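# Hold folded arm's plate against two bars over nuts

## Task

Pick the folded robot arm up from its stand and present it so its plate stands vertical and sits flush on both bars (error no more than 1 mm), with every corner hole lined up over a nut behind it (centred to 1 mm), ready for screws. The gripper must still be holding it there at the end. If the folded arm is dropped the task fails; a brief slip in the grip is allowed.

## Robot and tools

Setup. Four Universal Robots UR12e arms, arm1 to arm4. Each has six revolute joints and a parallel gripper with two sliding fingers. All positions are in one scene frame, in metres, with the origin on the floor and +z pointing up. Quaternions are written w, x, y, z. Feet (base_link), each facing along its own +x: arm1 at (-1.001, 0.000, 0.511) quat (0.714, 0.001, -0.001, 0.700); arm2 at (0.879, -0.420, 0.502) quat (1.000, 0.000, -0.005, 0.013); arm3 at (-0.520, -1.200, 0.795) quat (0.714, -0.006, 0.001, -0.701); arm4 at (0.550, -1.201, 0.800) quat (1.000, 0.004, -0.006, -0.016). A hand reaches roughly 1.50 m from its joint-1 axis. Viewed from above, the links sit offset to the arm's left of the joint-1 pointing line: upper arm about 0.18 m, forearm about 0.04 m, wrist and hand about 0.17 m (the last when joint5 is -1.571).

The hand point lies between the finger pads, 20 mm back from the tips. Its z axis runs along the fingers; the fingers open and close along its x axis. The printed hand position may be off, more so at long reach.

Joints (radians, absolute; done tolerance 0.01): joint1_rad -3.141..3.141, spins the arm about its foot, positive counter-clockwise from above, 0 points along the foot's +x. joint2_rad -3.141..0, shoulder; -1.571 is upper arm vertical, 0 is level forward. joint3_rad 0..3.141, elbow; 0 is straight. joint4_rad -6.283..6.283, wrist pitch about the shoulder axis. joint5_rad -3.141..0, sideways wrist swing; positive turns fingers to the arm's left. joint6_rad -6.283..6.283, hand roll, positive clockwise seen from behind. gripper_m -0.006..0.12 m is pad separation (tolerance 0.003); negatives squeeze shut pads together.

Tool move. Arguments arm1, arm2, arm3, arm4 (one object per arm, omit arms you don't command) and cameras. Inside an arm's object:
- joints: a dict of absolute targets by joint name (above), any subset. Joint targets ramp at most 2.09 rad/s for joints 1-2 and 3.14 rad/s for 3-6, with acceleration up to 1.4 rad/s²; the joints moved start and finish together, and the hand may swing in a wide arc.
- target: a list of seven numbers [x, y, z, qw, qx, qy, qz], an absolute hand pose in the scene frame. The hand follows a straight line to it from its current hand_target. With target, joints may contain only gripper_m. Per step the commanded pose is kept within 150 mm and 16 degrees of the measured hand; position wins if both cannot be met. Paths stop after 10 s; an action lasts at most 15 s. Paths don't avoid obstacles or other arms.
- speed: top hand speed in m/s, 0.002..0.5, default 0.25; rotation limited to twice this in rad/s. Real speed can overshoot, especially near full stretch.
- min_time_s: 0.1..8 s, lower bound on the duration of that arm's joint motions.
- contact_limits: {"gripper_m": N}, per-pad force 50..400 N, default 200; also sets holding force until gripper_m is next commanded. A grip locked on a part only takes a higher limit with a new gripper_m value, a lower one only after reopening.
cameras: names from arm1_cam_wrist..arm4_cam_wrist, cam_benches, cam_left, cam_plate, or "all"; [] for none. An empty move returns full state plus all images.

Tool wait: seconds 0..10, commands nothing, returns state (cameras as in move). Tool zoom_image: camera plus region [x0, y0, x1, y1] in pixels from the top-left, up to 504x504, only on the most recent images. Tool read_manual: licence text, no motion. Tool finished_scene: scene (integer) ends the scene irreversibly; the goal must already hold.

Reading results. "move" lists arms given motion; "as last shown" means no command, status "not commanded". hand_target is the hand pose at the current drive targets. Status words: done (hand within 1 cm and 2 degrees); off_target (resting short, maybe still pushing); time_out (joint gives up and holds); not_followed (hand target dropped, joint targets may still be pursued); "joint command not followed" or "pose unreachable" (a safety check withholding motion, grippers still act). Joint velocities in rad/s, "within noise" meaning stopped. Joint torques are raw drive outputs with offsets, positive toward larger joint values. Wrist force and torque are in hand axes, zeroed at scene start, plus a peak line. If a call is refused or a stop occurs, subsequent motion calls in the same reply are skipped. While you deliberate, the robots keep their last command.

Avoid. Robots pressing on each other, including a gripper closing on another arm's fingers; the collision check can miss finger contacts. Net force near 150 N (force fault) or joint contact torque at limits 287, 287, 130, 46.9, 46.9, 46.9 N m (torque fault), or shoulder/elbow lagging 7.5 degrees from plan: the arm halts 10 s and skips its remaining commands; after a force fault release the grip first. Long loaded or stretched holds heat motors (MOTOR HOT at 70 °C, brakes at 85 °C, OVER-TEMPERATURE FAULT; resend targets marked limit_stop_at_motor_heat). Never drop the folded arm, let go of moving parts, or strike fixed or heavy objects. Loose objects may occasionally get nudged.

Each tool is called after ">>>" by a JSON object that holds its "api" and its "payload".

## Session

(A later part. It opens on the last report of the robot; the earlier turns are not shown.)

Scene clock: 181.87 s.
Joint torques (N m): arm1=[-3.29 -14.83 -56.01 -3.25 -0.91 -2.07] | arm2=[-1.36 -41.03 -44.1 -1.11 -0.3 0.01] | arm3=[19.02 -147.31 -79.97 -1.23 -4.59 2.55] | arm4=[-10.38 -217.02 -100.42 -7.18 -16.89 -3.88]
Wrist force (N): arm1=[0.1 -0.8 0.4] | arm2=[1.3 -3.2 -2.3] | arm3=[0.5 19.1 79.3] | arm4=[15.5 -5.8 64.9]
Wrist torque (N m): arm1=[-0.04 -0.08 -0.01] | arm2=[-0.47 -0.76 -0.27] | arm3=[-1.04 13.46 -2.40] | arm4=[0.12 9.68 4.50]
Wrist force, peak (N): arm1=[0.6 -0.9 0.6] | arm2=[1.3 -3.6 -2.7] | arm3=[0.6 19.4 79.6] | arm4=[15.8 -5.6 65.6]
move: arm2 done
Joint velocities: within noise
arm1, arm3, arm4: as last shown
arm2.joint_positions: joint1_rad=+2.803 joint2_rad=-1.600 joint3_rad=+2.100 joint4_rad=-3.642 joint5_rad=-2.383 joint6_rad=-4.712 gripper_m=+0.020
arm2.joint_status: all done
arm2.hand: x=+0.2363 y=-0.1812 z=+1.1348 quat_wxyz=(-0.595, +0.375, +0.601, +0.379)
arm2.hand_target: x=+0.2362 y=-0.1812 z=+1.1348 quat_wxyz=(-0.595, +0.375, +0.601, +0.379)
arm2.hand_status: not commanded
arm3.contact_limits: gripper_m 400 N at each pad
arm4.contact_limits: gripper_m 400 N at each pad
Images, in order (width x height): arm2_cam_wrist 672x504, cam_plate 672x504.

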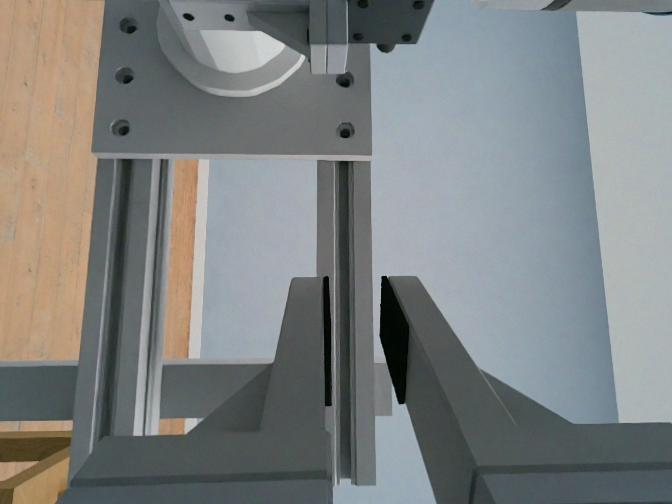

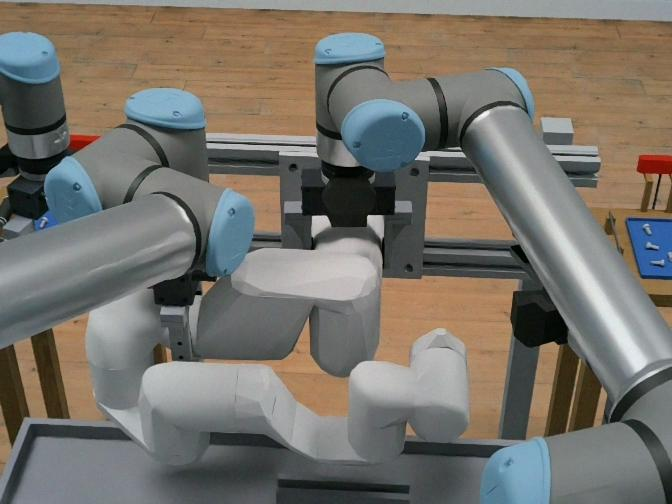

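>>> {"api": "zoom_image", "payload": {"camera": "arm2_cam_wrist", "region": [325, 115, 365, 145]}}

>>> {"api": "zoom_image", "payload": {"camera": "arm2_cam_wrist", "region": [100, 113, 140, 143]}}

Scaled by 12.600 from the camera's image (finer frame: 960x720).

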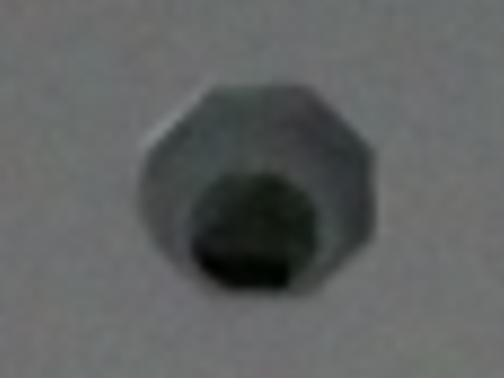

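Scaled by 12.600 from the camera's image (finer frame: 960x720).

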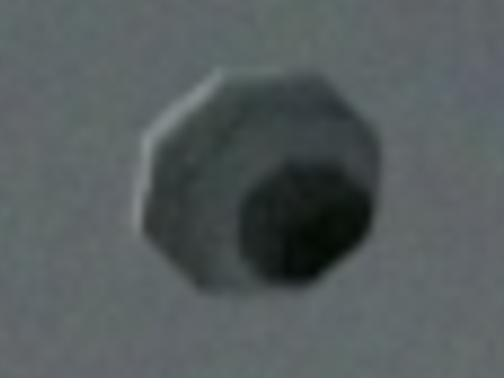

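>>> {"api": "move", "payload": {"arm2": {"joints": {"joint1_rad": 2.803, "joint2_rad": -1.442, "joint3_rad": 1.894, "joint4_rad": -3.594, "joint5_rad": -2.383, "joint6_rad": -4.712}, "min_time_s": 2}, "cameras": ["arm2_cam_wrist", "cam_left"]}}

Scene clock: 184.60 s.
Joint torques (N m): arm1=[-6.1 -17.46 -56.19 -3.41 -1.03 -1.92] | arm2=[7.47 -73.73 -38.94 -4.53 -3.51 -1.62] | arm3=[17.79 -148.58 -80.75 -1.12 -4.45 2.4] | arm4=[-10.3 -215.94 -99.89 -7.51 -17.05 -3.65]
Wrist force (N): arm1=[0.3 -0.6 0.0] | arm2=[1.5 -3.0 -2.5] | arm3=[0.5 19.1 79.2] | arm4=[15.4 -6.1 64.8]
Wrist torque (N m): arm1=[-0.01 -0.11 -0.01] | arm2=[-0.43 -0.79 -0.27] | arm3=[-1.05 13.45 -2.40] | arm4=[0.08 9.68 4.50]
Wrist force, peak (N): arm1=[0.4 -0.9 0.3] | arm2=[1.6 -3.7 -2.5] | arm3=[0.2 19.5 79.7] | arm4=[15.3 -5.8 65.6]
move: arm2 done
Joint velocities: within noise
arm1, arm3, arm4: as last shown
arm2.joint_positions: joint1_rad=+2.803 joint2_rad=-1.442 joint3_rad=+1.894 joint4_rad=-3.594 joint5_rad=-2.383 joint6_rad=-4.712 gripper_m=+0.020
arm2.joint_status: all done
arm2.hand: x=+0.1321 y=-0.1476 z=+1.1533 quat_wxyz=(-0.595, +0.375, +0.601, +0.379)
arm2.hand_target: x=+0.1322 y=-0.1476 z=+1.1533 quat_wxyz=(-0.595, +0.375, +0.601, +0.379)
arm2.hand_status: not commanded
arm3.contact_limits: gripper_m 400 N at each pad
arm4.contact_limits: gripper_m 400 N at each pad
Images, in order (width x height): arm2_cam_wrist 672x504, cam_left 672x504.

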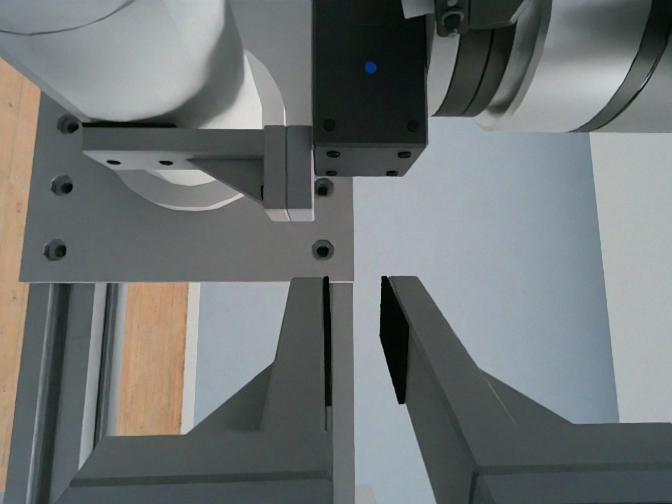

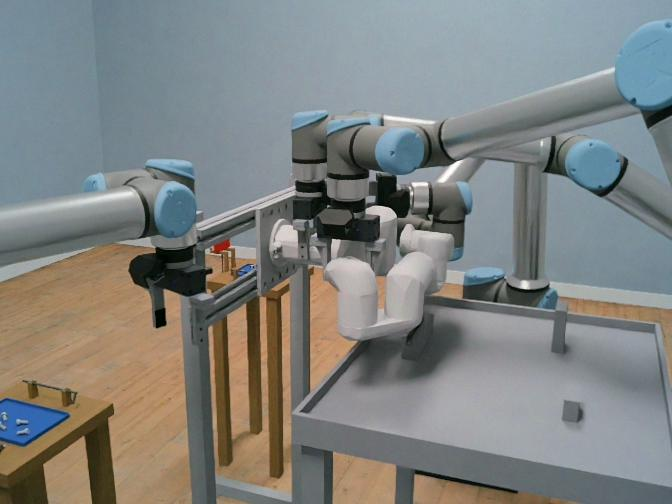

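>>> {"api": "zoom_image", "payload": {"camera": "arm2_cam_wrist", "region": [302, 235, 342, 265]}}

>>> {"api": "zoom_image", "payload": {"camera": "arm2_cam_wrist", "region": [36, 235, 76, 265]}}

>>> {"api": "zoom_image", "payload": {"camera": "arm2_cam_wrist", "region": [302, 172, 342, 202]}}

Scaled by 12.600 from the camera's image (finer frame: 960x720).

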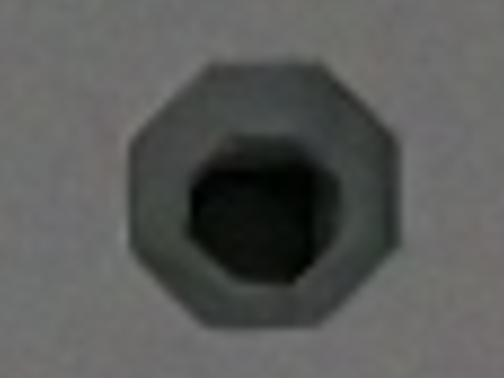

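Scaled by 12.600 from the camera's image (finer frame: 960x720).

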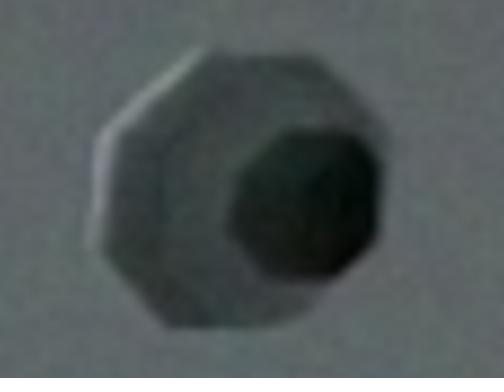

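Scaled by 12.600 from the camera's image (finer frame: 960x720).

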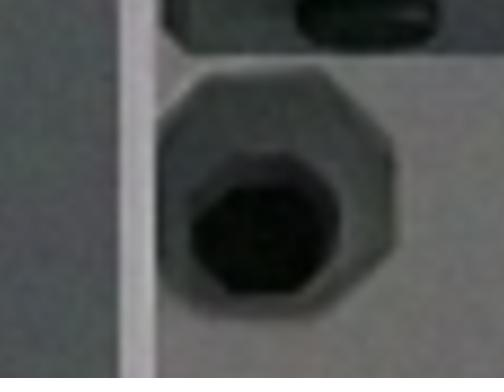

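>>> {"api": "move", "payload": {"arm3": {"target": [-0.2154, -0.2805, 1.0587, 0.0057, 0.7068, 0.7075, -0.0013], "speed": 0.004}, "arm4": {"target": [-0.0084, -0.1039, 1.0533, 0.0030, -0.0327, 0.9995, -0.0050], "speed": 0.004}, "cameras": ["arm2_cam_wrist"]}}

>>> {"api": "zoom_image", "payload": {"camera": "arm2_cam_wrist", "region": [302, 235, 342, 265]}}

Scene clock: 188.50 s.
Joint torques (N m): arm1=[-6.08 -16.36 -56.33 -3.11 -1.23 -1.95] | arm2=[6.5 -70.66 -37.85 -4.75 -3.87 -1.73] | arm3=[16.09 -147.09 -83.5 -0.22 -4.3 2.34] | arm4=[-9.45 -239.14 -94.13 -12.5 -16.93 -3.53]
Wrist force (N): arm1=[0.2 -0.8 0.2] | arm2=[1.5 -2.9 -2.5] | arm3=[2.2 21.5 80.4] | arm4=[17.4 -7.2 64.3]
Wrist torque (N m): arm1=[-0.04 -0.10 -0.01] | arm2=[-0.40 -0.80 -0.27] | arm3=[-0.94 13.30 -2.29] | arm4=[0.12 9.88 4.37]
Wrist force, peak (N): arm1=[0.0 -1.1 0.7] | arm2=[1.6 -3.4 -2.8] | arm3=[2.9 21.6 82.1] | arm4=[15.6 -6.0 65.5]
move: arm3 done; arm4 done
Joint velocities: within noise
arm1, arm2: as last shown
arm2.hand: x=+0.1322 y=-0.1476 z=+1.1533 quat_wxyz=(-0.595, +0.375, +0.601, +0.379)
arm3.joint_positions: joint1_rad=+2.629 joint2_rad=-1.090 joint3_rad=+1.387 joint4_rad=-1.872 joint5_rad=-1.587 joint6_rad=+1.075 gripper_m=+0.081
arm3.joint_status: not commanded
arm3.contact_limits: gripper_m 400 N at each pad
arm3.hand: x=-0.2154 y=-0.2805 z=+1.0587 quat_wxyz=(-0.006, -0.707, -0.707, +0.001)
arm3.hand_target: x=-0.2154 y=-0.2805 z=+1.0587 quat_wxyz=(-0.006, -0.707, -0.707, +0.001)
arm3.hand_status: done (0.000 m and 0.0 deg from the pose sent, 0.001 m and 0.0 deg at the start)
arm4.joint_positions: joint1_rad=+1.926 joint2_rad=-0.513 joint3_rad=+0.415 joint4_rad=-1.458 joint5_rad=-1.559 joint6_rad=+0.258 gripper_m=+0.098
arm4.joint_status: not commanded
arm4.contact_limits: gripper_m 400 N at each pad
arm4.hand: x=-0.0084 y=-0.1039 z=+1.0533 quat_wxyz=(-0.003, +0.033, -0.999, +0.005)
arm4.hand_target: x=-0.0084 y=-0.1039 z=+1.0533 quat_wxyz=(-0.003, +0.033, -0.999, +0.005)
arm4.hand_status: done (0.000 m and 0.0 deg from the pose sent, 0.001 m and 0.0 deg at the start)
Images, in order (width x height): arm2_cam_wrist 672x504.

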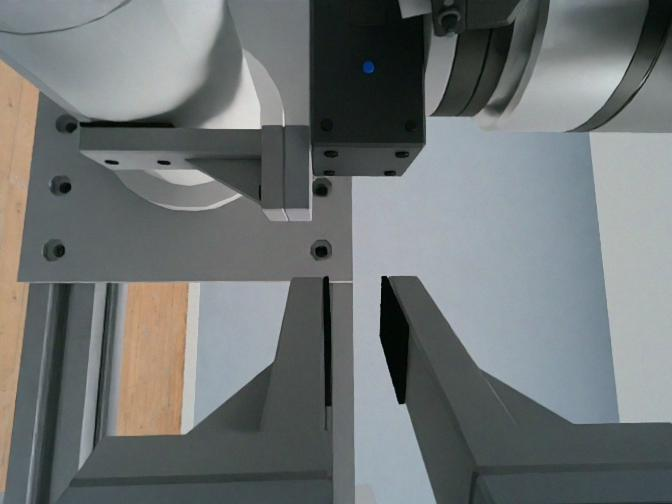

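Scaled by 12.600 from the camera's image (finer frame: 960x720).

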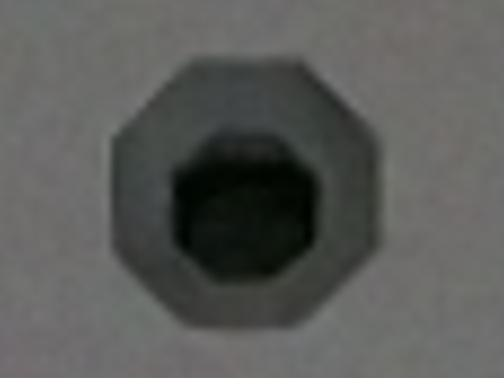

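>>> {"api": "move", "payload": {"arm2": {"joints": {"joint1_rad": 2.787, "joint2_rad": -1.415, "joint3_rad": 2.027, "joint4_rad": -3.753, "joint5_rad": -2.367, "joint6_rad": -4.712}, "min_time_s": 2}, "cameras": ["arm2_cam_wrist"]}}

Scene clock: 191.87 s.
Joint torques (N m): arm1=[-5.32 -15.95 -56.83 -3.29 -1.23 -2.23] | arm2=[-0.28 -63.12 -50.3 0.24 0.28 -1.85] | arm3=[-4.93 -163.98 -90.41 -1.52 -7.69 -0.78] | arm4=[-12.31 -238.93 -102.53 -11.47 -17.37 -7.52]
Wrist force (N): arm1=[0.2 -0.6 0.6] | arm2=[4.6 8.1 4.6] | arm3=[3.4 10.3 78.5] | arm4=[15.3 -19.9 69.7]
Wrist torque (N m): arm1=[-0.02 -0.10 -0.02] | arm2=[0.65 -1.10 -0.21] | arm3=[-1.15 14.47 -1.21] | arm4=[0.21 10.29 4.49]
Wrist force, peak (N): arm1=[0.5 -1.0 0.4] | arm2=[31.3 16.7 43.8] | arm3=[-5.9 -6.9 92.9] | arm4=[0.1 -52.6 81.2]
move: arm2 done
Joint velocities: within noise
arm1, arm3, arm4: as last shown
arm2.joint_positions: joint1_rad=+2.787 joint2_rad=-1.415 joint3_rad=+2.027 joint4_rad=-3.753 joint5_rad=-2.367 joint6_rad=-4.712 gripper_m=+0.020
arm2.joint_status: all done
arm2.hand: x=+0.1616 y=-0.1474 z=+1.0722 quat_wxyz=(-0.595, +0.375, +0.601, +0.379)
arm2.hand_target: x=+0.1616 y=-0.1473 z=+1.0724 quat_wxyz=(-0.595, +0.375, +0.601, +0.379)
arm2.hand_status: not commanded
arm3.contact_limits: gripper_m 400 N at each pad
arm4.joint_positions: joint1_rad=+1.926 joint2_rad=-0.513 joint3_rad=+0.414 joint4_rad=-1.458 joint5_rad=-1.559 joint6_rad=+0.258 gripper_m=+0.098
arm4.contact_limits: gripper_m 400 N at each pad
arm4.hand: x=-0.0084 y=-0.1038 z=+1.0534 quat_wxyz=(-0.003, +0.033, -0.999, +0.005)
Images, in order (width x height): arm2_cam_wrist 672x504.

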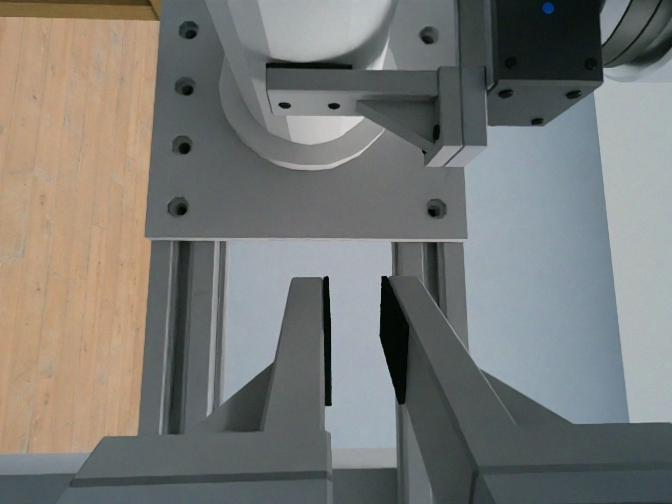

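>>> {"api": "move", "payload": {"arm2": {"target": [0.190, -0.1474, 1.0722, -0.595, 0.375, 0.601, 0.379], "speed": 0.05}, "cameras": ["arm2_cam_wrist", "cam_plate", "cam_left"]}}

Scene clock: 193.13 s.
Joint torques (N m): arm1=[-5.11 -16.89 -56.27 -3.32 -1.35 -2.07] | arm2=[11.55 -37.82 -48.58 -0.82 -3.69 2.42] | arm3=[5.52 -167.82 -80.23 -1.22 1.29 2.69] | arm4=[-16.5 -239.16 -92.36 -8.11 -10.26 -2.65]
Wrist force (N): arm1=[0.6 -0.4 0.4] | arm2=[1.2 -3.8 -2.4] | arm3=[0.5 17.1 77.2] | arm4=[13.1 -6.3 66.8]
Wrist torque (N m): arm1=[0.02 -0.16 -0.02] | arm2=[-0.65 -0.74 -0.23] | arm3=[-0.96 13.86 -2.01] | arm4=[0.20 9.30 3.69]
Wrist force, peak (N): arm1=[0.5 -1.0 0.4] | arm2=[4.9 7.9 4.4] | arm3=[0.9 17.3 77.8] | arm4=[15.6 -17.9 69.7]
move: arm2 done
Joint velocities: within noise
arm1.joint_positions: joint1_rad=-1.900 joint2_rad=-1.900 joint3_rad=+1.900 joint4_rad=-1.571 joint5_rad=-1.571 joint6_rad=+0.000 gripper_m=+0.120
arm1.joint_status: not commanded
arm1.hand: x=-0.4777 y=-0.0071 z=+0.9879 quat_wxyz=(+0.001, -0.819, -0.573, -0.001)
arm1.hand_target: x=-0.4777 y=-0.0071 z=+0.9879 quat_wxyz=(+0.001, -0.819, -0.573, -0.001)
arm1.hand_status: not commanded
arm2.joint_positions: joint1_rad=+2.770 joint2_rad=-1.459 joint3_rad=+2.080 joint4_rad=-3.762 joint5_rad=-2.350 joint6_rad=-4.712 gripper_m=+0.020
arm2.joint_status: not commanded
arm2.hand: x=+0.1900 y=-0.1474 z=+1.0722 quat_wxyz=(-0.595, +0.375, +0.601, +0.379)
arm2.hand_target: x=+0.1900 y=-0.1474 z=+1.0722 quat_wxyz=(-0.595, +0.375, +0.601, +0.379)
arm2.hand_status: done (0.000 m and 0.0 deg from the pose sent, 0.028 m and 0.0 deg at the start)
arm3, arm4: as last shown
arm3.contact_limits: gripper_m 400 N at each pad
arm4.joint_positions: joint1_rad=+1.926 joint2_rad=-0.513 joint3_rad=+0.415 joint4_rad=-1.458 joint5_rad=-1.559 joint6_rad=+0.258 gripper_m=+0.098
arm4.contact_limits: gripper_m 400 N at each pad
arm4.hand: x=-0.0084 y=-0.1039 z=+1.0533 quat_wxyz=(-0.003, +0.033, -0.999, +0.005)
pictures: arm2_cam_wrist, cam_left, cam_plate
Images, in order (width x height): arm2_cam_wrist 672x504, cam_left 672x504, cam_plate 672x504.

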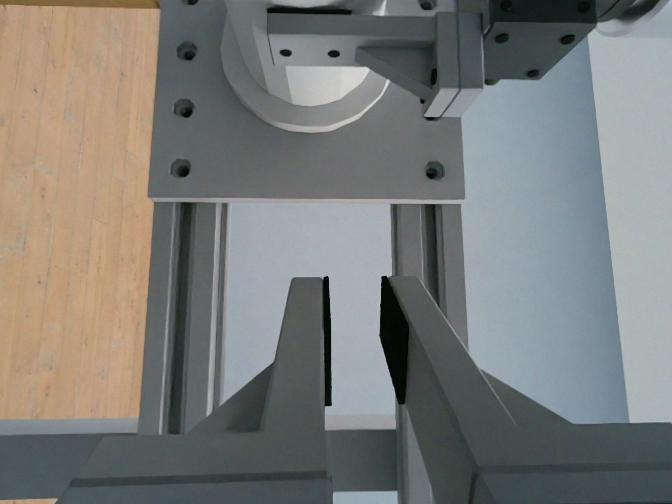

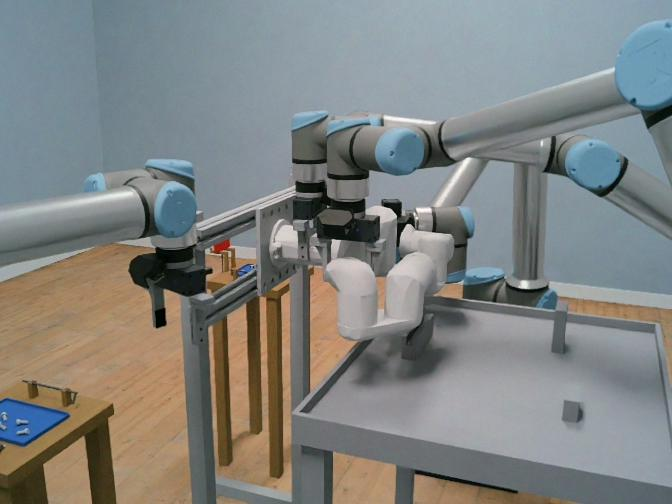

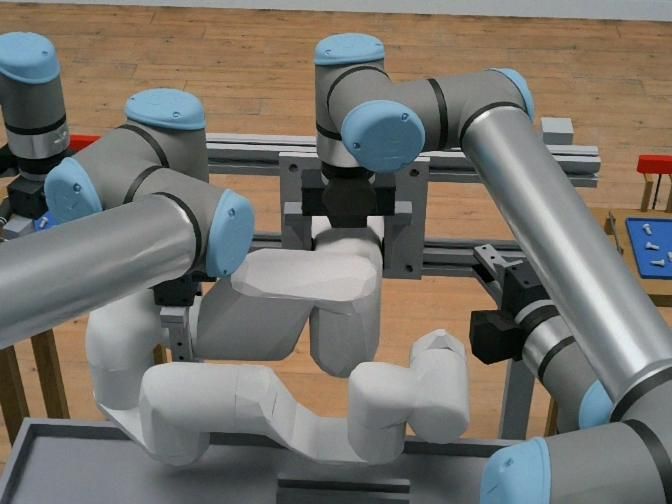

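>>> {"api": "zoom_image", "payload": {"camera": "arm2_cam_wrist", "region": [161, 154, 201, 184]}}

>>> {"api": "zoom_image", "payload": {"camera": "arm2_cam_wrist", "region": [414, 155, 454, 185]}}

Scaled by 12.600 from the camera's image (finer frame: 960x720).

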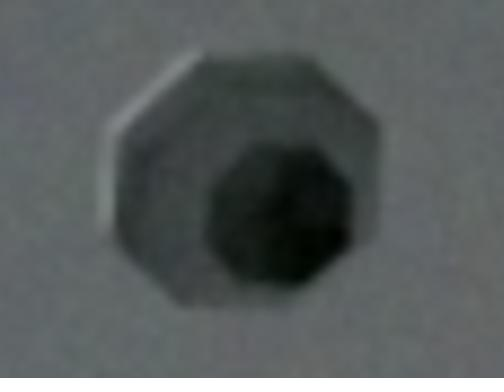

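Scaled by 12.600 from the camera's image (finer frame: 960x720).

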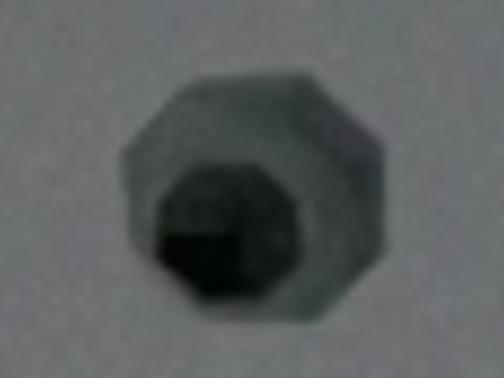

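>>> {"api": "zoom_image", "payload": {"camera": "arm2_cam_wrist", "region": [173, 162, 193, 177]}}

>>> {"api": "zoom_image", "payload": {"camera": "arm2_cam_wrist", "region": [424, 165, 444, 180]}}

Scaled by 25.200 from the camera's image (finer frame: 960x720).

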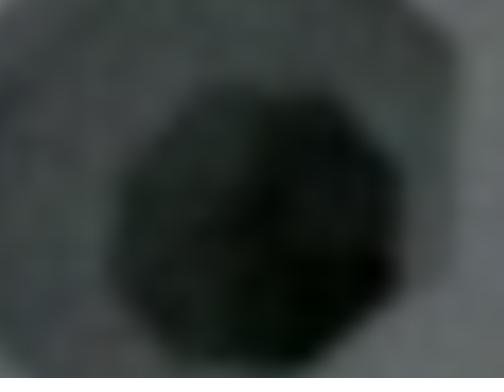

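Scaled by 25.200 from the camera's image (finer frame: 960x720).

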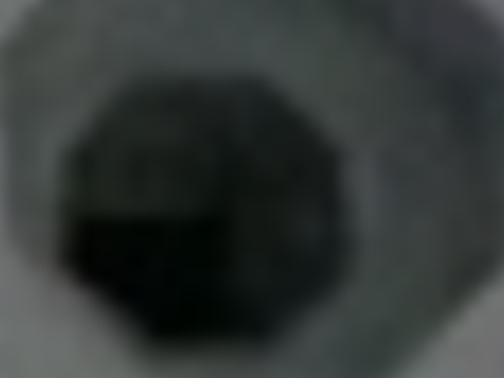

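>>> {"api": "move", "payload": {"arm3": {"target": [-0.2154, -0.2797, 1.0591, 0.0057, 0.7068, 0.7075, -0.0013], "speed": 0.004}, "arm4": {"target": [-0.0084, -0.1031, 1.0537, 0.0030, -0.0327, 0.9995, -0.0050], "speed": 0.004}}}

>>> {"api": "move", "payload": {"arm3": {"target": [-0.2154, -0.2794, 1.0591, 0.0057, 0.7068, 0.7075, -0.0013], "speed": 0.003}, "arm4": {"target": [-0.0084, -0.1028, 1.0537, 0.0030, -0.0327, 0.9995, -0.0050], "speed": 0.003}}}

Scene clock: 196.00 s.
Joint torques (N m): arm1=[-7 -16.15 -55.81 -2.94 -1.48 -2.34] | arm2=[8.65 -35.71 -50.55 -0.86 -4.2 2.43] | arm3=[21.98 -142.69 -86.25 3.65 -2.18 4.11] | arm4=[-38.08 -225.01 -92.43 -10.87 -10.43 -7.34]
Wrist force (N): arm1=[0.1 -0.6 0.4] | arm2=[1.0 -4.1 -2.2] | arm3=[-0.2 14.9 77.6] | arm4=[10.9 -5.3 67.0]
Wrist torque (N m): arm1=[0.00 -0.08 -0.01] | arm2=[-0.70 -0.71 -0.23] | arm3=[-0.97 13.81 -2.13] | arm4=[0.21 9.33 3.56]
Wrist force, peak (N): arm1=[0.4 -0.8 0.7] | arm2=[1.3 -4.5 -2.3] | arm3=[-0.6 14.4 78.2] | arm4=[12.8 -4.9 68.7]
move: arm3 done; arm4 done
Joint velocities: within noise
arm1, arm2: as last shown
arm3.joint_positions: joint1_rad=+2.629 joint2_rad=-1.089 joint3_rad=+1.384 joint4_rad=-1.871 joint5_rad=-1.586 joint6_rad=+1.076 gripper_m=+0.081
arm3.joint_status: not commanded
arm3.contact_limits: gripper_m 400 N at each pad
arm3.hand: x=-0.2154 y=-0.2797 z=+1.0591 quat_wxyz=(-0.006, -0.707, -0.707, +0.001)
arm3.hand_target: x=-0.2154 y=-0.2797 z=+1.0591 quat_wxyz=(-0.006, -0.707, -0.707, +0.001)
arm3.hand_status: done (0.000 m and 0.0 deg from the pose sent, 0.001 m and 0.0 deg at the start)
arm4.joint_positions: joint1_rad=+1.926 joint2_rad=-0.510 joint3_rad=+0.408 joint4_rad=-1.454 joint5_rad=-1.559 joint6_rad=+0.257 gripper_m=+0.098
arm4.joint_status: not commanded
arm4.contact_limits: gripper_m 400 N at each pad
arm4.hand: x=-0.0084 y=-0.1031 z=+1.0537 quat_wxyz=(-0.003, +0.033, -0.999, +0.005)
arm4.hand_target: x=-0.0084 y=-0.1031 z=+1.0537 quat_wxyz=(-0.003, +0.033, -0.999, +0.005)
arm4.hand_status: done (0.000 m and 0.0 deg from the pose sent, 0.001 m and 0.0 deg at the start)
pictures: none

Scene clock: 196.97 s.
Joint torques (N m): arm1=[-4.43 -17.14 -56.36 -3.7 -1.33 -2.28] | arm2=[9.29 -37.03 -50.64 -0.48 -3.93 2.37] | arm3=[25.05 -140.68 -92.28 2.28 -5.4 4.01] | arm4=[-38.45 -216.61 -101.31 -11.11 -11.15 -6.75]
Wrist force (N): arm1=[0.6 -0.5 0.6] | arm2=[1.4 -4.3 -2.3] | arm3=[-4.7 14.7 75.4] | arm4=[10.8 -9.1 66.3]
Wrist torque (N m): arm1=[0.00 -0.17 -0.01] | arm2=[-0.73 -0.77 -0.22] | arm3=[-0.96 13.67 -2.10] | arm4=[0.20 9.07 3.52]
Wrist force, peak (N): arm1=[0.3 -1.0 0.6] | arm2=[1.2 -4.5 -2.4] | arm3=[0.5 15.2 78.2] | arm4=[11.8 -6.0 67.2]
move: arm3 done; arm4 done
Joint velocities: within noise
arm1, arm2: as last shown
arm3.joint_positions: joint1_rad=+2.629 joint2_rad=-1.088 joint3_rad=+1.384 joint4_rad=-1.871 joint5_rad=-1.586 joint6_rad=+1.076 gripper_m=+0.081
arm3.joint_status: not commanded
arm3.contact_limits: gripper_m 400 N at each pad
arm3.hand: x=-0.2154 y=-0.2794 z=+1.0591 quat_wxyz=(-0.006, -0.707, -0.707, +0.001)
arm3.hand_target: x=-0.2154 y=-0.2794 z=+1.0591 quat_wxyz=(-0.006, -0.707, -0.707, +0.001)
arm3.hand_status: done (0.000 m and 0.0 deg from the pose sent, 0.000 m and 0.0 deg at the start)
arm4.joint_positions: joint1_rad=+1.926 joint2_rad=-0.509 joint3_rad=+0.406 joint4_rad=-1.453 joint5_rad=-1.559 joint6_rad=+0.257 gripper_m=+0.098
arm4.joint_status: not commanded
arm4.contact_limits: gripper_m 400 N at each pad
arm4.hand: x=-0.0084 y=-0.1028 z=+1.0537 quat_wxyz=(-0.003, +0.033, -0.999, +0.005)
arm4.hand_target: x=-0.0084 y=-0.1028 z=+1.0537 quat_wxyz=(-0.003, +0.033, -0.999, +0.005)
arm4.hand_status: done (0.000 m and 0.0 deg from the pose sent, 0.000 m and 0.0 deg at the start)
pictures: none

>>> {"api": "move", "payload": {"arm3": {"target": [-0.2154, -0.2792, 1.0591, 0.0057, 0.7068, 0.7075, -0.0013], "speed": 0.003}, "arm4": {"target": [-0.0084, -0.1026, 1.0537, 0.0030, -0.0327, 0.9995, -0.0050], "speed": 0.003}}}

Scene clock: 198.17 s.
Joint torques (N m): arm1=[-4.75 -17.04 -55.53 -3.25 -1.07 -2.38] | arm2=[9.88 -37.95 -50.97 -0.67 -4.31 2.55] | arm3=[24.52 -135.19 -93.45 -0.01 -3.47 3.74] | arm4=[-42.5 -213.62 -104.67 -13.05 -11.83 -6.9]
Wrist force (N): arm1=[0.2 -0.7 0.2] | arm2=[1.1 -4.1 -2.5] | arm3=[-16.4 12.6 69.1] | arm4=[10.6 -19.0 65.3]
Wrist torque (N m): arm1=[-0.02 -0.09 -0.01] | arm2=[-0.70 -0.70 -0.22] | arm3=[-0.88 13.13 -2.24] | arm4=[0.14 8.49 3.45]
Wrist force, peak (N): arm1=[0.5 -0.8 0.4] | arm2=[1.4 -4.2 -2.6] | arm3=[-4.4 14.8 75.5] | arm4=[10.1 -19.0 65.4]
move: arm3 done; arm4 done
Joint velocities: within noise
arm1, arm2: as last shown
arm3.joint_positions: joint1_rad=+2.629 joint2_rad=-1.088 joint3_rad=+1.383 joint4_rad=-1.871 joint5_rad=-1.587 joint6_rad=+1.076 gripper_m=+0.081
arm3.joint_status: not commanded
arm3.contact_limits: gripper_m 400 N at each pad
arm3.hand: x=-0.2154 y=-0.2792 z=+1.0591 quat_wxyz=(-0.006, -0.707, -0.707, +0.001)
arm3.hand_target: x=-0.2154 y=-0.2792 z=+1.0591 quat_wxyz=(-0.006, -0.707, -0.707, +0.001)
arm3.hand_status: done (0.000 m and 0.0 deg from the pose sent, 0.000 m and 0.0 deg at the start)
arm4.joint_positions: joint1_rad=+1.926 joint2_rad=-0.508 joint3_rad=+0.404 joint4_rad=-1.452 joint5_rad=-1.559 joint6_rad=+0.257 gripper_m=+0.098
arm4.joint_status: not commanded
arm4.contact_limits: gripper_m 400 N at each pad
arm4.hand: x=-0.0084 y=-0.1026 z=+1.0537 quat_wxyz=(-0.003, +0.033, -0.999, +0.005)
arm4.hand_target: x=-0.0084 y=-0.1026 z=+1.0537 quat_wxyz=(-0.003, +0.033, -0.999, +0.005)
arm4.hand_status: done (0.000 m and 0.0 deg from the pose sent, 0.000 m and 0.0 deg at the start)
pictures: none

>>> {"api": "move", "payload": {"arm3": {"target": [-0.2148, -0.2792, 1.0597, 0.0064, 0.7061, 0.7082, -0.0020], "speed": 0.004}, "arm4": {"target": [-0.0082, -0.1022, 1.0539, 0.0030, -0.0337, 0.9994, -0.0060], "speed": 0.004}}}

Scene clock: 199.77 s.
Joint torques (N m): arm1=[-5.41 -16.41 -56.19 -3.36 -1.25 -2.36] | arm2=[11.35 -37.81 -50.79 -0.6 -3.98 2.13] | arm3=[-14.56 -152.32 -104.88 -5 -8.87 -2.24] | arm4=[-53.36 -220.39 -100.97 -25.97 -14.65 -8.98]
Wrist force (N): arm1=[0.6 -0.4 0.8] | arm2=[1.2 -4.2 -2.3] | arm3=[-18.1 -4.8 80.7] | arm4=[11.3 -47.4 64.7]
Wrist torque (N m): arm1=[0.01 -0.16 -0.02] | arm2=[-0.72 -0.72 -0.22] | arm3=[-1.48 15.93 0.36] | arm4=[0.12 8.96 6.39]
Wrist force, peak (N): arm1=[-0.2 -0.9 0.8] | arm2=[1.3 -4.4 -2.8] | arm3=[-18.8 -3.8 81.5] | arm4=[11.3 -47.4 64.7]
move: arm3 done; arm4 done
Joint velocities: within noise
arm1, arm2: as last shown
arm3.joint_positions: joint1_rad=+2.629 joint2_rad=-1.087 joint3_rad=+1.380 joint4_rad=-1.867 joint5_rad=-1.587 joint6_rad=+1.074 gripper_m=+0.081
arm3.joint_status: not commanded
arm3.contact_limits: gripper_m 400 N at each pad
arm3.hand: x=-0.2149 y=-0.2792 z=+1.0596 quat_wxyz=(-0.006, -0.706, -0.708, +0.002)
arm3.hand_target: x=-0.2148 y=-0.2792 z=+1.0597 quat_wxyz=(-0.006, -0.706, -0.708, +0.002)
arm3.hand_status: done (0.000 m and 0.0 deg from the pose sent, 0.001 m and 0.2 deg at the start)
arm4.joint_positions: joint1_rad=+1.926 joint2_rad=-0.505 joint3_rad=+0.397 joint4_rad=-1.446 joint5_rad=-1.559 joint6_rad=+0.255 gripper_m=+0.098
arm4.joint_status: not commanded
arm4.contact_limits: gripper_m 400 N at each pad
arm4.hand: x=-0.0082 y=-0.1022 z=+1.0539 quat_wxyz=(-0.003, +0.034, -0.999, +0.006)
arm4.hand_target: x=-0.0082 y=-0.1022 z=+1.0539 quat_wxyz=(-0.003, +0.034, -0.999, +0.006)
arm4.hand_status: done (0.000 m and 0.0 deg from the pose sent, 0.001 m and 0.2 deg at the start)
pictures: none

>>> {"api": "move", "payload": {"arm3": {"target": [-0.2151, -0.2790, 1.0596, 0.0063, 0.70645, 0.70785, -0.0019], "speed": 0.004}, "arm4": {"target": [-0.0083, -0.1022, 1.0539, 0.0030, -0.0332, 0.9994, -0.00585], "speed": 0.004}}}

Scene clock: 201.23 s.
Joint torques (N m): arm1=[-5.24 -16.15 -57.29 -3.29 -1.35 -2.67] | arm2=[11.27 -35.41 -50.59 -0.85 -4 2.49] | arm3=[18.44 -143.96 -92.32 -8.89 -1.76 2.42] | arm4=[-23.59 -232.9 -99.79 -28.22 -18.74 -1.51]
Wrist force (N): arm1=[0.1 -0.6 0.6] | arm2=[1.0 -3.8 -2.5] | arm3=[-27.1 -2.0 77.4] | arm4=[10.5 -58.3 61.6]
Wrist torque (N m): arm1=[-0.01 -0.09 -0.02] | arm2=[-0.64 -0.69 -0.23] | arm3=[-1.31 15.71 -1.02] | arm4=[-0.03 8.99 4.54]
Wrist force, peak (N): arm1=[0.4 -0.8 0.8] | arm2=[1.3 -4.4 -2.2] | arm3=[-25.0 -6.0 80.6] | arm4=[10.3 -58.1 61.8]
move: arm3 done; arm4 done
Joint velocities: within noise
arm1, arm2: as last shown
arm3.joint_positions: joint1_rad=+2.629 joint2_rad=-1.087 joint3_rad=+1.381 joint4_rad=-1.868 joint5_rad=-1.587 joint6_rad=+1.075 gripper_m=+0.081
arm3.joint_status: not commanded
arm3.contact_limits: gripper_m 400 N at each pad
arm3.hand: x=-0.2151 y=-0.2790 z=+1.0597 quat_wxyz=(-0.006, -0.706, -0.708, +0.002)
arm3.hand_target: x=-0.2151 y=-0.2790 z=+1.0596 quat_wxyz=(-0.006, -0.706, -0.708, +0.002)
arm3.hand_status: done (0.000 m and 0.0 deg from the pose sent, 0.000 m and 0.1 deg at the start)
arm4.joint_positions: joint1_rad=+1.926 joint2_rad=-0.505 joint3_rad=+0.397 joint4_rad=-1.447 joint5_rad=-1.559 joint6_rad=+0.256 gripper_m=+0.098
arm4.joint_status: not commanded
arm4.contact_limits: gripper_m 400 N at each pad
arm4.hand: x=-0.0082 y=-0.1022 z=+1.0539 quat_wxyz=(-0.003, +0.033, -0.999, +0.006)
arm4.hand_target: x=-0.0083 y=-0.1022 z=+1.0539 quat_wxyz=(-0.003, +0.033, -0.999, +0.006)
arm4.hand_status: done (0.000 m and 0.0 deg from the pose sent, 0.000 m and 0.1 deg at the start)
pictures: none

>>> {"api": "move", "payload": {"cameras": ["arm2_cam_wrist", "cam_plate"]}}

>>> {"api": "zoom_image", "payload": {"camera": "arm2_cam_wrist", "region": [414, 150, 454, 180]}}

>>> {"api": "zoom_image", "payload": {"camera": "arm2_cam_wrist", "region": [161, 150, 201, 180]}}

>>> {"api": "zoom_image", "payload": {"camera": "cam_plate", "region": [265, 145, 345, 205]}}

>>> {"api": "zoom_image", "payload": {"camera": "cam_plate", "region": [375, 145, 455, 205]}}

>>> {"api": "zoom_image", "payload": {"camera": "cam_plate", "region": [375, 245, 455, 305]}}

Scene clock: 202.00 s.
Joint torques (N m): arm1=[-6.12 -17.05 -56.65 -3.42 -1.72 -2.35] | arm2=[9.88 -36.81 -50.4 -0.98 -4.4 2.44] | arm3=[17.95 -137.91 -91.66 -8.78 -1.73 1.32] | arm4=[-20.74 -232.23 -102.38 -27.68 -18 -2.41]
Wrist force (N): arm1=[0.1 -0.5 0.1] | arm2=[1.2 -4.2 -2.3] | arm3=[-28.5 -0.1 76.6] | arm4=[8.6 -57.6 61.8]
Wrist torque (N m): arm1=[0.01 -0.09 -0.01] | arm2=[-0.71 -0.74 -0.23] | arm3=[-1.30 15.88 -0.98] | arm4=[0.00 9.15 4.78]
Wrist force, peak (N): arm1=[0.1 -0.9 0.6] | arm2=[1.5 -4.2 -2.5] | arm3=[-27.5 -1.5 77.6] | arm4=[9.8 -58.5 61.8]
Joint velocities: within noise
arm1.joint_positions: joint1_rad=-1.900 joint2_rad=-1.900 joint3_rad=+1.900 joint4_rad=-1.571 joint5_rad=-1.571 joint6_rad=+0.000 gripper_m=+0.120
arm1.joint_status: not commanded
arm1.hand: x=-0.4777 y=-0.0071 z=+0.9879 quat_wxyz=(+0.001, -0.819, -0.573, -0.001) (m; scene frame)
arm1.hand_target: x=-0.4777 y=-0.0071 z=+0.9879 quat_wxyz=(+0.001, -0.819, -0.573, -0.001) (m; scene frame)
arm1.hand_status: not commanded
arm2.joint_positions: joint1_rad=+2.770 joint2_rad=-1.459 joint3_rad=+2.080 joint4_rad=-3.762 joint5_rad=-2.350 joint6_rad=-4.712 gripper_m=+0.020
arm2.joint_status: not commanded
arm2.hand: x=+0.1900 y=-0.1474 z=+1.0722 quat_wxyz=(-0.595, +0.375, +0.601, +0.379) (m; scene frame)
arm2.hand_target: x=+0.1900 y=-0.1474 z=+1.0722 quat_wxyz=(-0.595, +0.375, +0.601, +0.379) (m; scene frame)
arm2.hand_status: not commanded
arm3.joint_positions: joint1_rad=+2.629 joint2_rad=-1.087 joint3_rad=+1.381 joint4_rad=-1.868 joint5_rad=-1.587 joint6_rad=+1.075 gripper_m=+0.081
arm3.joint_status: not commanded
arm3.contact_limits: gripper_m 400 N at each pad
arm3.hand: x=-0.2151 y=-0.2790 z=+1.0596 quat_wxyz=(-0.006, -0.706, -0.708, +0.002) (m; scene frame)
arm3.hand_target: x=-0.2151 y=-0.2790 z=+1.0596 quat_wxyz=(-0.006, -0.706, -0.708, +0.002) (m; scene frame)
arm3.hand_status: done (0.000 m and 0.0 deg from the pose sent, 0.000 m and 0.1 deg at the start)
arm4.joint_positions: joint1_rad=+1.926 joint2_rad=-0.505 joint3_rad=+0.397 joint4_rad=-1.447 joint5_rad=-1.559 joint6_rad=+0.256 gripper_m=+0.098
arm4.joint_status: not commanded
arm4.contact_limits: gripper_m 400 N at each pad
arm4.hand: x=-0.0083 y=-0.1022 z=+1.0539 quat_wxyz=(-0.003, +0.033, -0.999, +0.006) (m; scene frame)
arm4.hand_target: x=-0.0083 y=-0.1022 z=+1.0539 quat_wxyz=(-0.003, +0.033, -0.999, +0.006) (m; scene frame)
arm4.hand_status: done (0.000 m and 0.0 deg from the pose sent, 0.000 m and 0.1 deg at the start)
pictures: arm2_cam_wrist, cam_plate
Images, in order (width x height): arm2_cam_wrist 672x504, cam_plate 672x504.

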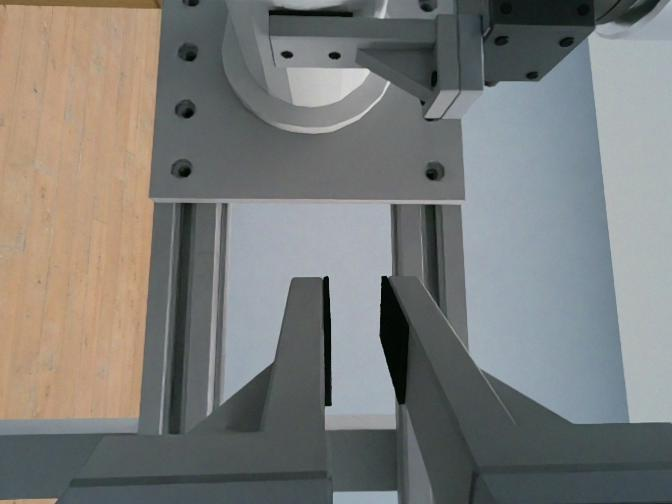

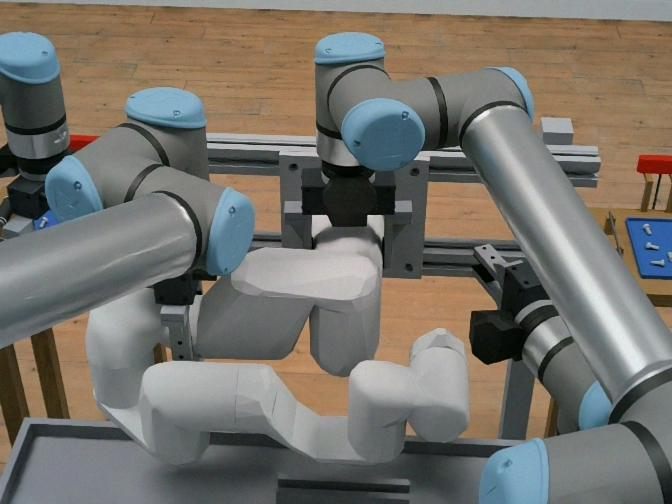

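Scaled by 12.600 from the camera's image (finer frame: 960x720).

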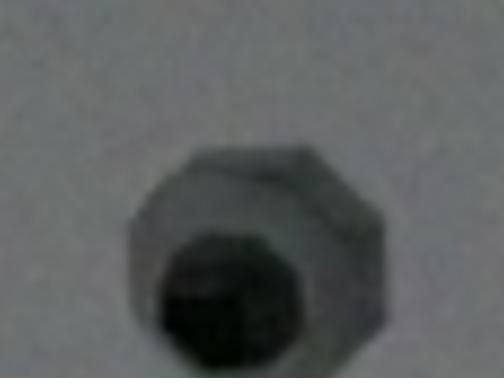

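Scaled by 12.600 from the camera's image (finer frame: 960x720).

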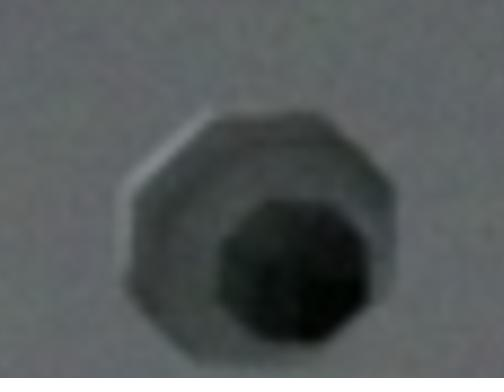

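Scaled by 6.300 from the camera's image (finer frame: 960x720).

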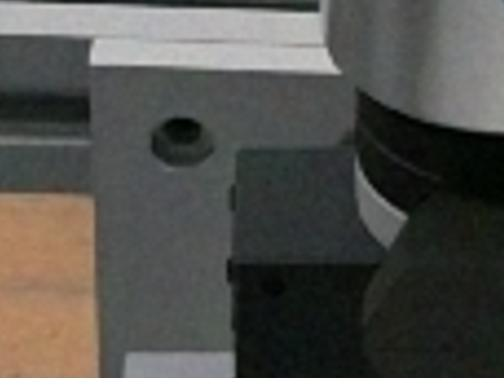

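Scaled by 6.300 from the camera's image (finer frame: 960x720).

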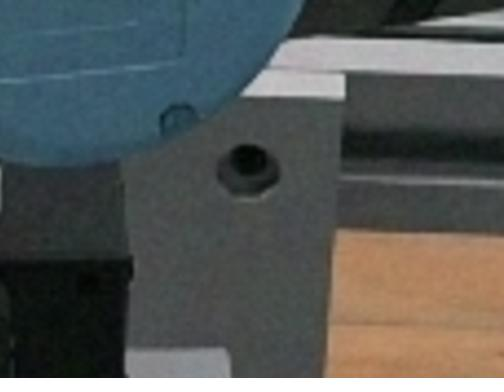

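Scaled by 6.300 from the camera's image (finer frame: 960x720).

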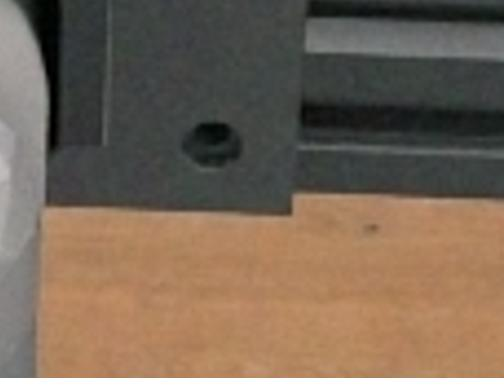

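>>> {"api": "zoom_image", "payload": {"camera": "arm2_cam_wrist", "region": [422, 160, 446, 178]}}

>>> {"api": "zoom_image", "payload": {"camera": "arm2_cam_wrist", "region": [170, 160, 194, 178]}}

>>> {"api": "zoom_image", "payload": {"camera": "arm2_cam_wrist", "region": [408, 150, 468, 195]}}

Scaled by 21.000 from the camera's image (finer frame: 960x720).

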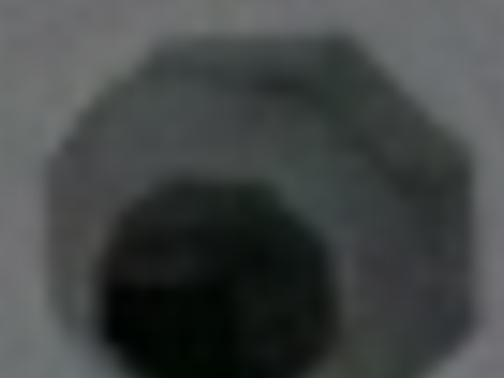

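Scaled by 21.000 from the camera's image (finer frame: 960x720).

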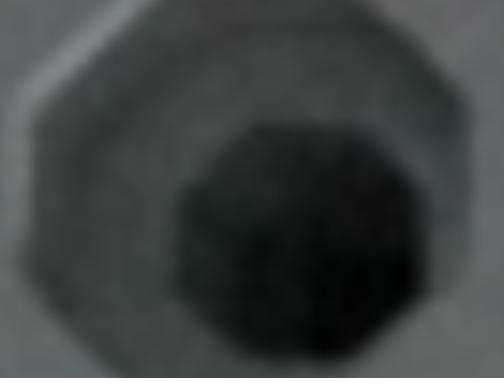

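Scaled by 8.400 from the camera's image (finer frame: 960x720).

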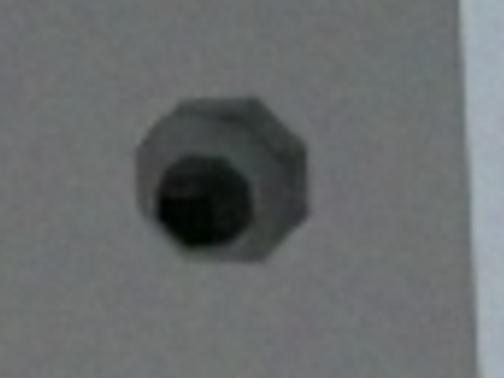

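>>> {"api": "move", "payload": {"arm3": {"target": [-0.2151, -0.2802, 1.0596, 0.0063, 0.70645, 0.70785, -0.0019], "speed": 0.004}, "arm4": {"target": [-0.0083, -0.1034, 1.0539, 0.0030, -0.0332, 0.9994, -0.00585], "speed": 0.004}}}

>>> {"api": "move", "payload": {"arm3": {"target": [-0.2152, -0.2802, 1.0590, 0.0074, 0.70645, 0.70785, -0.0008], "speed": 0.004}, "arm4": {"target": [-0.0084, -0.1034, 1.0539, 0.0045, -0.0332, 0.9994, -0.0059], "speed": 0.004}}}

>>> {"api": "move", "payload": {"arm3": {"target": [-0.2152, -0.2795, 1.0590, 0.0074, 0.70645, 0.70785, -0.0008], "speed": 0.003}, "arm4": {"target": [-0.0084, -0.1027, 1.0539, 0.0045, -0.0332, 0.9994, -0.0059], "speed": 0.003}}}

Scene clock: 205.87 s.
Joint torques (N m): arm1=[-7.17 -15.55 -55.5 -3.19 -1.44 -2.78] | arm2=[8.44 -36.23 -50.69 -1.15 -4.13 2.04] | arm3=[0.89 -163.84 -84.43 0.48 -1.24 0.53] | arm4=[-7.09 -227.53 -104.33 -10.47 -14.38 -0.78]
Wrist force (N): arm1=[0.0 -0.2 0.3] | arm2=[1.3 -4.1 -2.4] | arm3=[2.2 19.5 77.6] | arm4=[16.1 -7.3 67.2]
Wrist torque (N m): arm1=[0.06 -0.07 -0.02] | arm2=[-0.70 -0.76 -0.23] | arm3=[-1.04 13.90 -2.05] | arm4=[0.23 9.29 3.51]
Wrist force, peak (N): arm1=[0.5 -0.8 0.7] | arm2=[1.4 -4.3 -2.5] | arm3=[-28.7 0.1 77.0] | arm4=[8.2 -57.0 63.5]
move: arm3 done; arm4 done
Joint velocities: within noise
arm1, arm2: as last shown
arm3.joint_positions: joint1_rad=+2.629 joint2_rad=-1.089 joint3_rad=+1.383 joint4_rad=-1.869 joint5_rad=-1.587 joint6_rad=+1.075 gripper_m=+0.081
arm3.joint_status: not commanded
arm3.contact_limits: gripper_m 400 N at each pad
arm3.hand: x=-0.2151 y=-0.2802 z=+1.0596 quat_wxyz=(-0.006, -0.706, -0.708, +0.002)
arm3.hand_target: x=-0.2151 y=-0.2802 z=+1.0596 quat_wxyz=(-0.006, -0.706, -0.708, +0.002)
arm3.hand_status: done (0.000 m and 0.0 deg from the pose sent, 0.001 m and 0.0 deg at the start)
arm4.joint_positions: joint1_rad=+1.926 joint2_rad=-0.510 joint3_rad=+0.406 joint4_rad=-1.451 joint5_rad=-1.559 joint6_rad=+0.256 gripper_m=+0.098
arm4.joint_status: not commanded
arm4.contact_limits: gripper_m 400 N at each pad
arm4.hand: x=-0.0083 y=-0.1034 z=+1.0540 quat_wxyz=(-0.003, +0.033, -0.999, +0.006)
arm4.hand_target: x=-0.0083 y=-0.1034 z=+1.0539 quat_wxyz=(-0.003, +0.033, -0.999, +0.006)
arm4.hand_status: done (0.000 m and 0.0 deg from the pose sent, 0.001 m and 0.0 deg at the start)
pictures: none

Scene clock: 206.83 s.
Joint torques (N m): arm1=[-5.96 -18.11 -56.24 -3.28 -1.71 -2.6] | arm2=[7.13 -36.84 -50.47 -0.7 -3.97 2.5] | arm3=[24.64 -167 -82.84 1.51 -3.07 3.17] | arm4=[-7.48 -221.42 -96.8 -10.22 -13.23 -1.47]
Wrist force (N): arm1=[0.1 -0.8 0.2] | arm2=[1.0 -4.1 -2.3] | arm3=[1.6 16.7 76.9] | arm4=[13.2 -6.9 67.2]
Wrist torque (N m): arm1=[-0.05 -0.08 -0.02] | arm2=[-0.70 -0.70 -0.23] | arm3=[-0.98 13.93 -2.30] | arm4=[0.21 9.27 3.31]
Wrist force, peak (N): arm1=[0.4 -1.0 0.4] | arm2=[1.1 -4.3 -2.4] | arm3=[2.1 19.5 77.0] | arm4=[15.4 -6.3 68.8]
move: arm3 done; arm4 done
Joint velocities: within noise
arm1, arm2: as last shown
arm3.joint_positions: joint1_rad=+2.630 joint2_rad=-1.089 joint3_rad=+1.385 joint4_rad=-1.872 joint5_rad=-1.590 joint6_rad=+1.075 gripper_m=+0.081
arm3.joint_status: not commanded
arm3.contact_limits: gripper_m 400 N at each pad
arm3.hand: x=-0.2152 y=-0.2802 z=+1.0590 quat_wxyz=(-0.007, -0.706, -0.708, +0.001)
arm3.hand_target: x=-0.2152 y=-0.2802 z=+1.0590 quat_wxyz=(-0.007, -0.706, -0.708, +0.001)
arm3.hand_status: done (0.000 m and 0.0 deg from the pose sent, 0.001 m and 0.2 deg at the start)
arm4.joint_positions: joint1_rad=+1.927 joint2_rad=-0.508 joint3_rad=+0.402 joint4_rad=-1.448 joint5_rad=-1.562 joint6_rad=+0.257 gripper_m=+0.098
arm4.joint_status: not commanded
arm4.contact_limits: gripper_m 400 N at each pad
arm4.hand: x=-0.0084 y=-0.1034 z=+1.0539 quat_wxyz=(-0.005, +0.033, -0.999, +0.006)
arm4.hand_target: x=-0.0084 y=-0.1034 z=+1.0539 quat_wxyz=(-0.005, +0.033, -0.999, +0.006)
arm4.hand_status: done (0.000 m and 0.0 deg from the pose sent, 0.000 m and 0.2 deg at the start)
pictures: none

Scene clock: 207.80 s.
Joint torques (N m): arm1=[-5.36 -16.52 -56.27 -3.14 -1.39 -2.62] | arm2=[9.86 -38.32 -49.65 -0.8 -3.91 2.66] | arm3=[15.47 -144.16 -93.96 1.85 -0.42 2.58] | arm4=[-36.95 -225.65 -94.7 -13.04 -10.16 -7.16]
Wrist force (N): arm1=[0.1 -0.7 0.5] | arm2=[1.2 -4.2 -2.5] | arm3=[-2.7 11.2 78.8] | arm4=[10.9 -10.2 64.9]
Wrist torque (N m): arm1=[-0.02 -0.09 -0.01] | arm2=[-0.72 -0.74 -0.23] | arm3=[-1.04 14.37 -1.89] | arm4=[0.20 9.38 3.40]
Wrist force, peak (N): arm1=[0.3 -1.0 0.6] | arm2=[1.2 -4.4 -2.6] | arm3=[2.1 15.9 78.9] | arm4=[13.2 -6.9 66.8]
move: arm3 done; arm4 done
Joint velocities: within noise
arm1, arm2: as last shown
arm3.joint_positions: joint1_rad=+2.630 joint2_rad=-1.088 joint3_rad=+1.383 joint4_rad=-1.871 joint5_rad=-1.590 joint6_rad=+1.076 gripper_m=+0.081
arm3.joint_status: not commanded
arm3.contact_limits: gripper_m 400 N at each pad
arm3.hand: x=-0.2152 y=-0.2795 z=+1.0590 quat_wxyz=(-0.007, -0.706, -0.708, +0.001)
arm3.hand_target: x=-0.2152 y=-0.2795 z=+1.0590 quat_wxyz=(-0.007, -0.706, -0.708, +0.001)
arm3.hand_status: done (0.000 m and 0.0 deg from the pose sent, 0.001 m and 0.0 deg at the start)
arm4.joint_positions: joint1_rad=+1.927 joint2_rad=-0.505 joint3_rad=+0.397 joint4_rad=-1.446 joint5_rad=-1.562 joint6_rad=+0.257 gripper_m=+0.098
arm4.joint_status: not commanded
arm4.contact_limits: gripper_m 400 N at each pad
arm4.hand: x=-0.0084 y=-0.1027 z=+1.0539 quat_wxyz=(-0.005, +0.033, -0.999, +0.006)
arm4.hand_target: x=-0.0084 y=-0.1027 z=+1.0539 quat_wxyz=(-0.005, +0.033, -0.999, +0.006)
arm4.hand_status: done (0.000 m and 0.0 deg from the pose sent, 0.001 m and 0.0 deg at the start)
pictures: none


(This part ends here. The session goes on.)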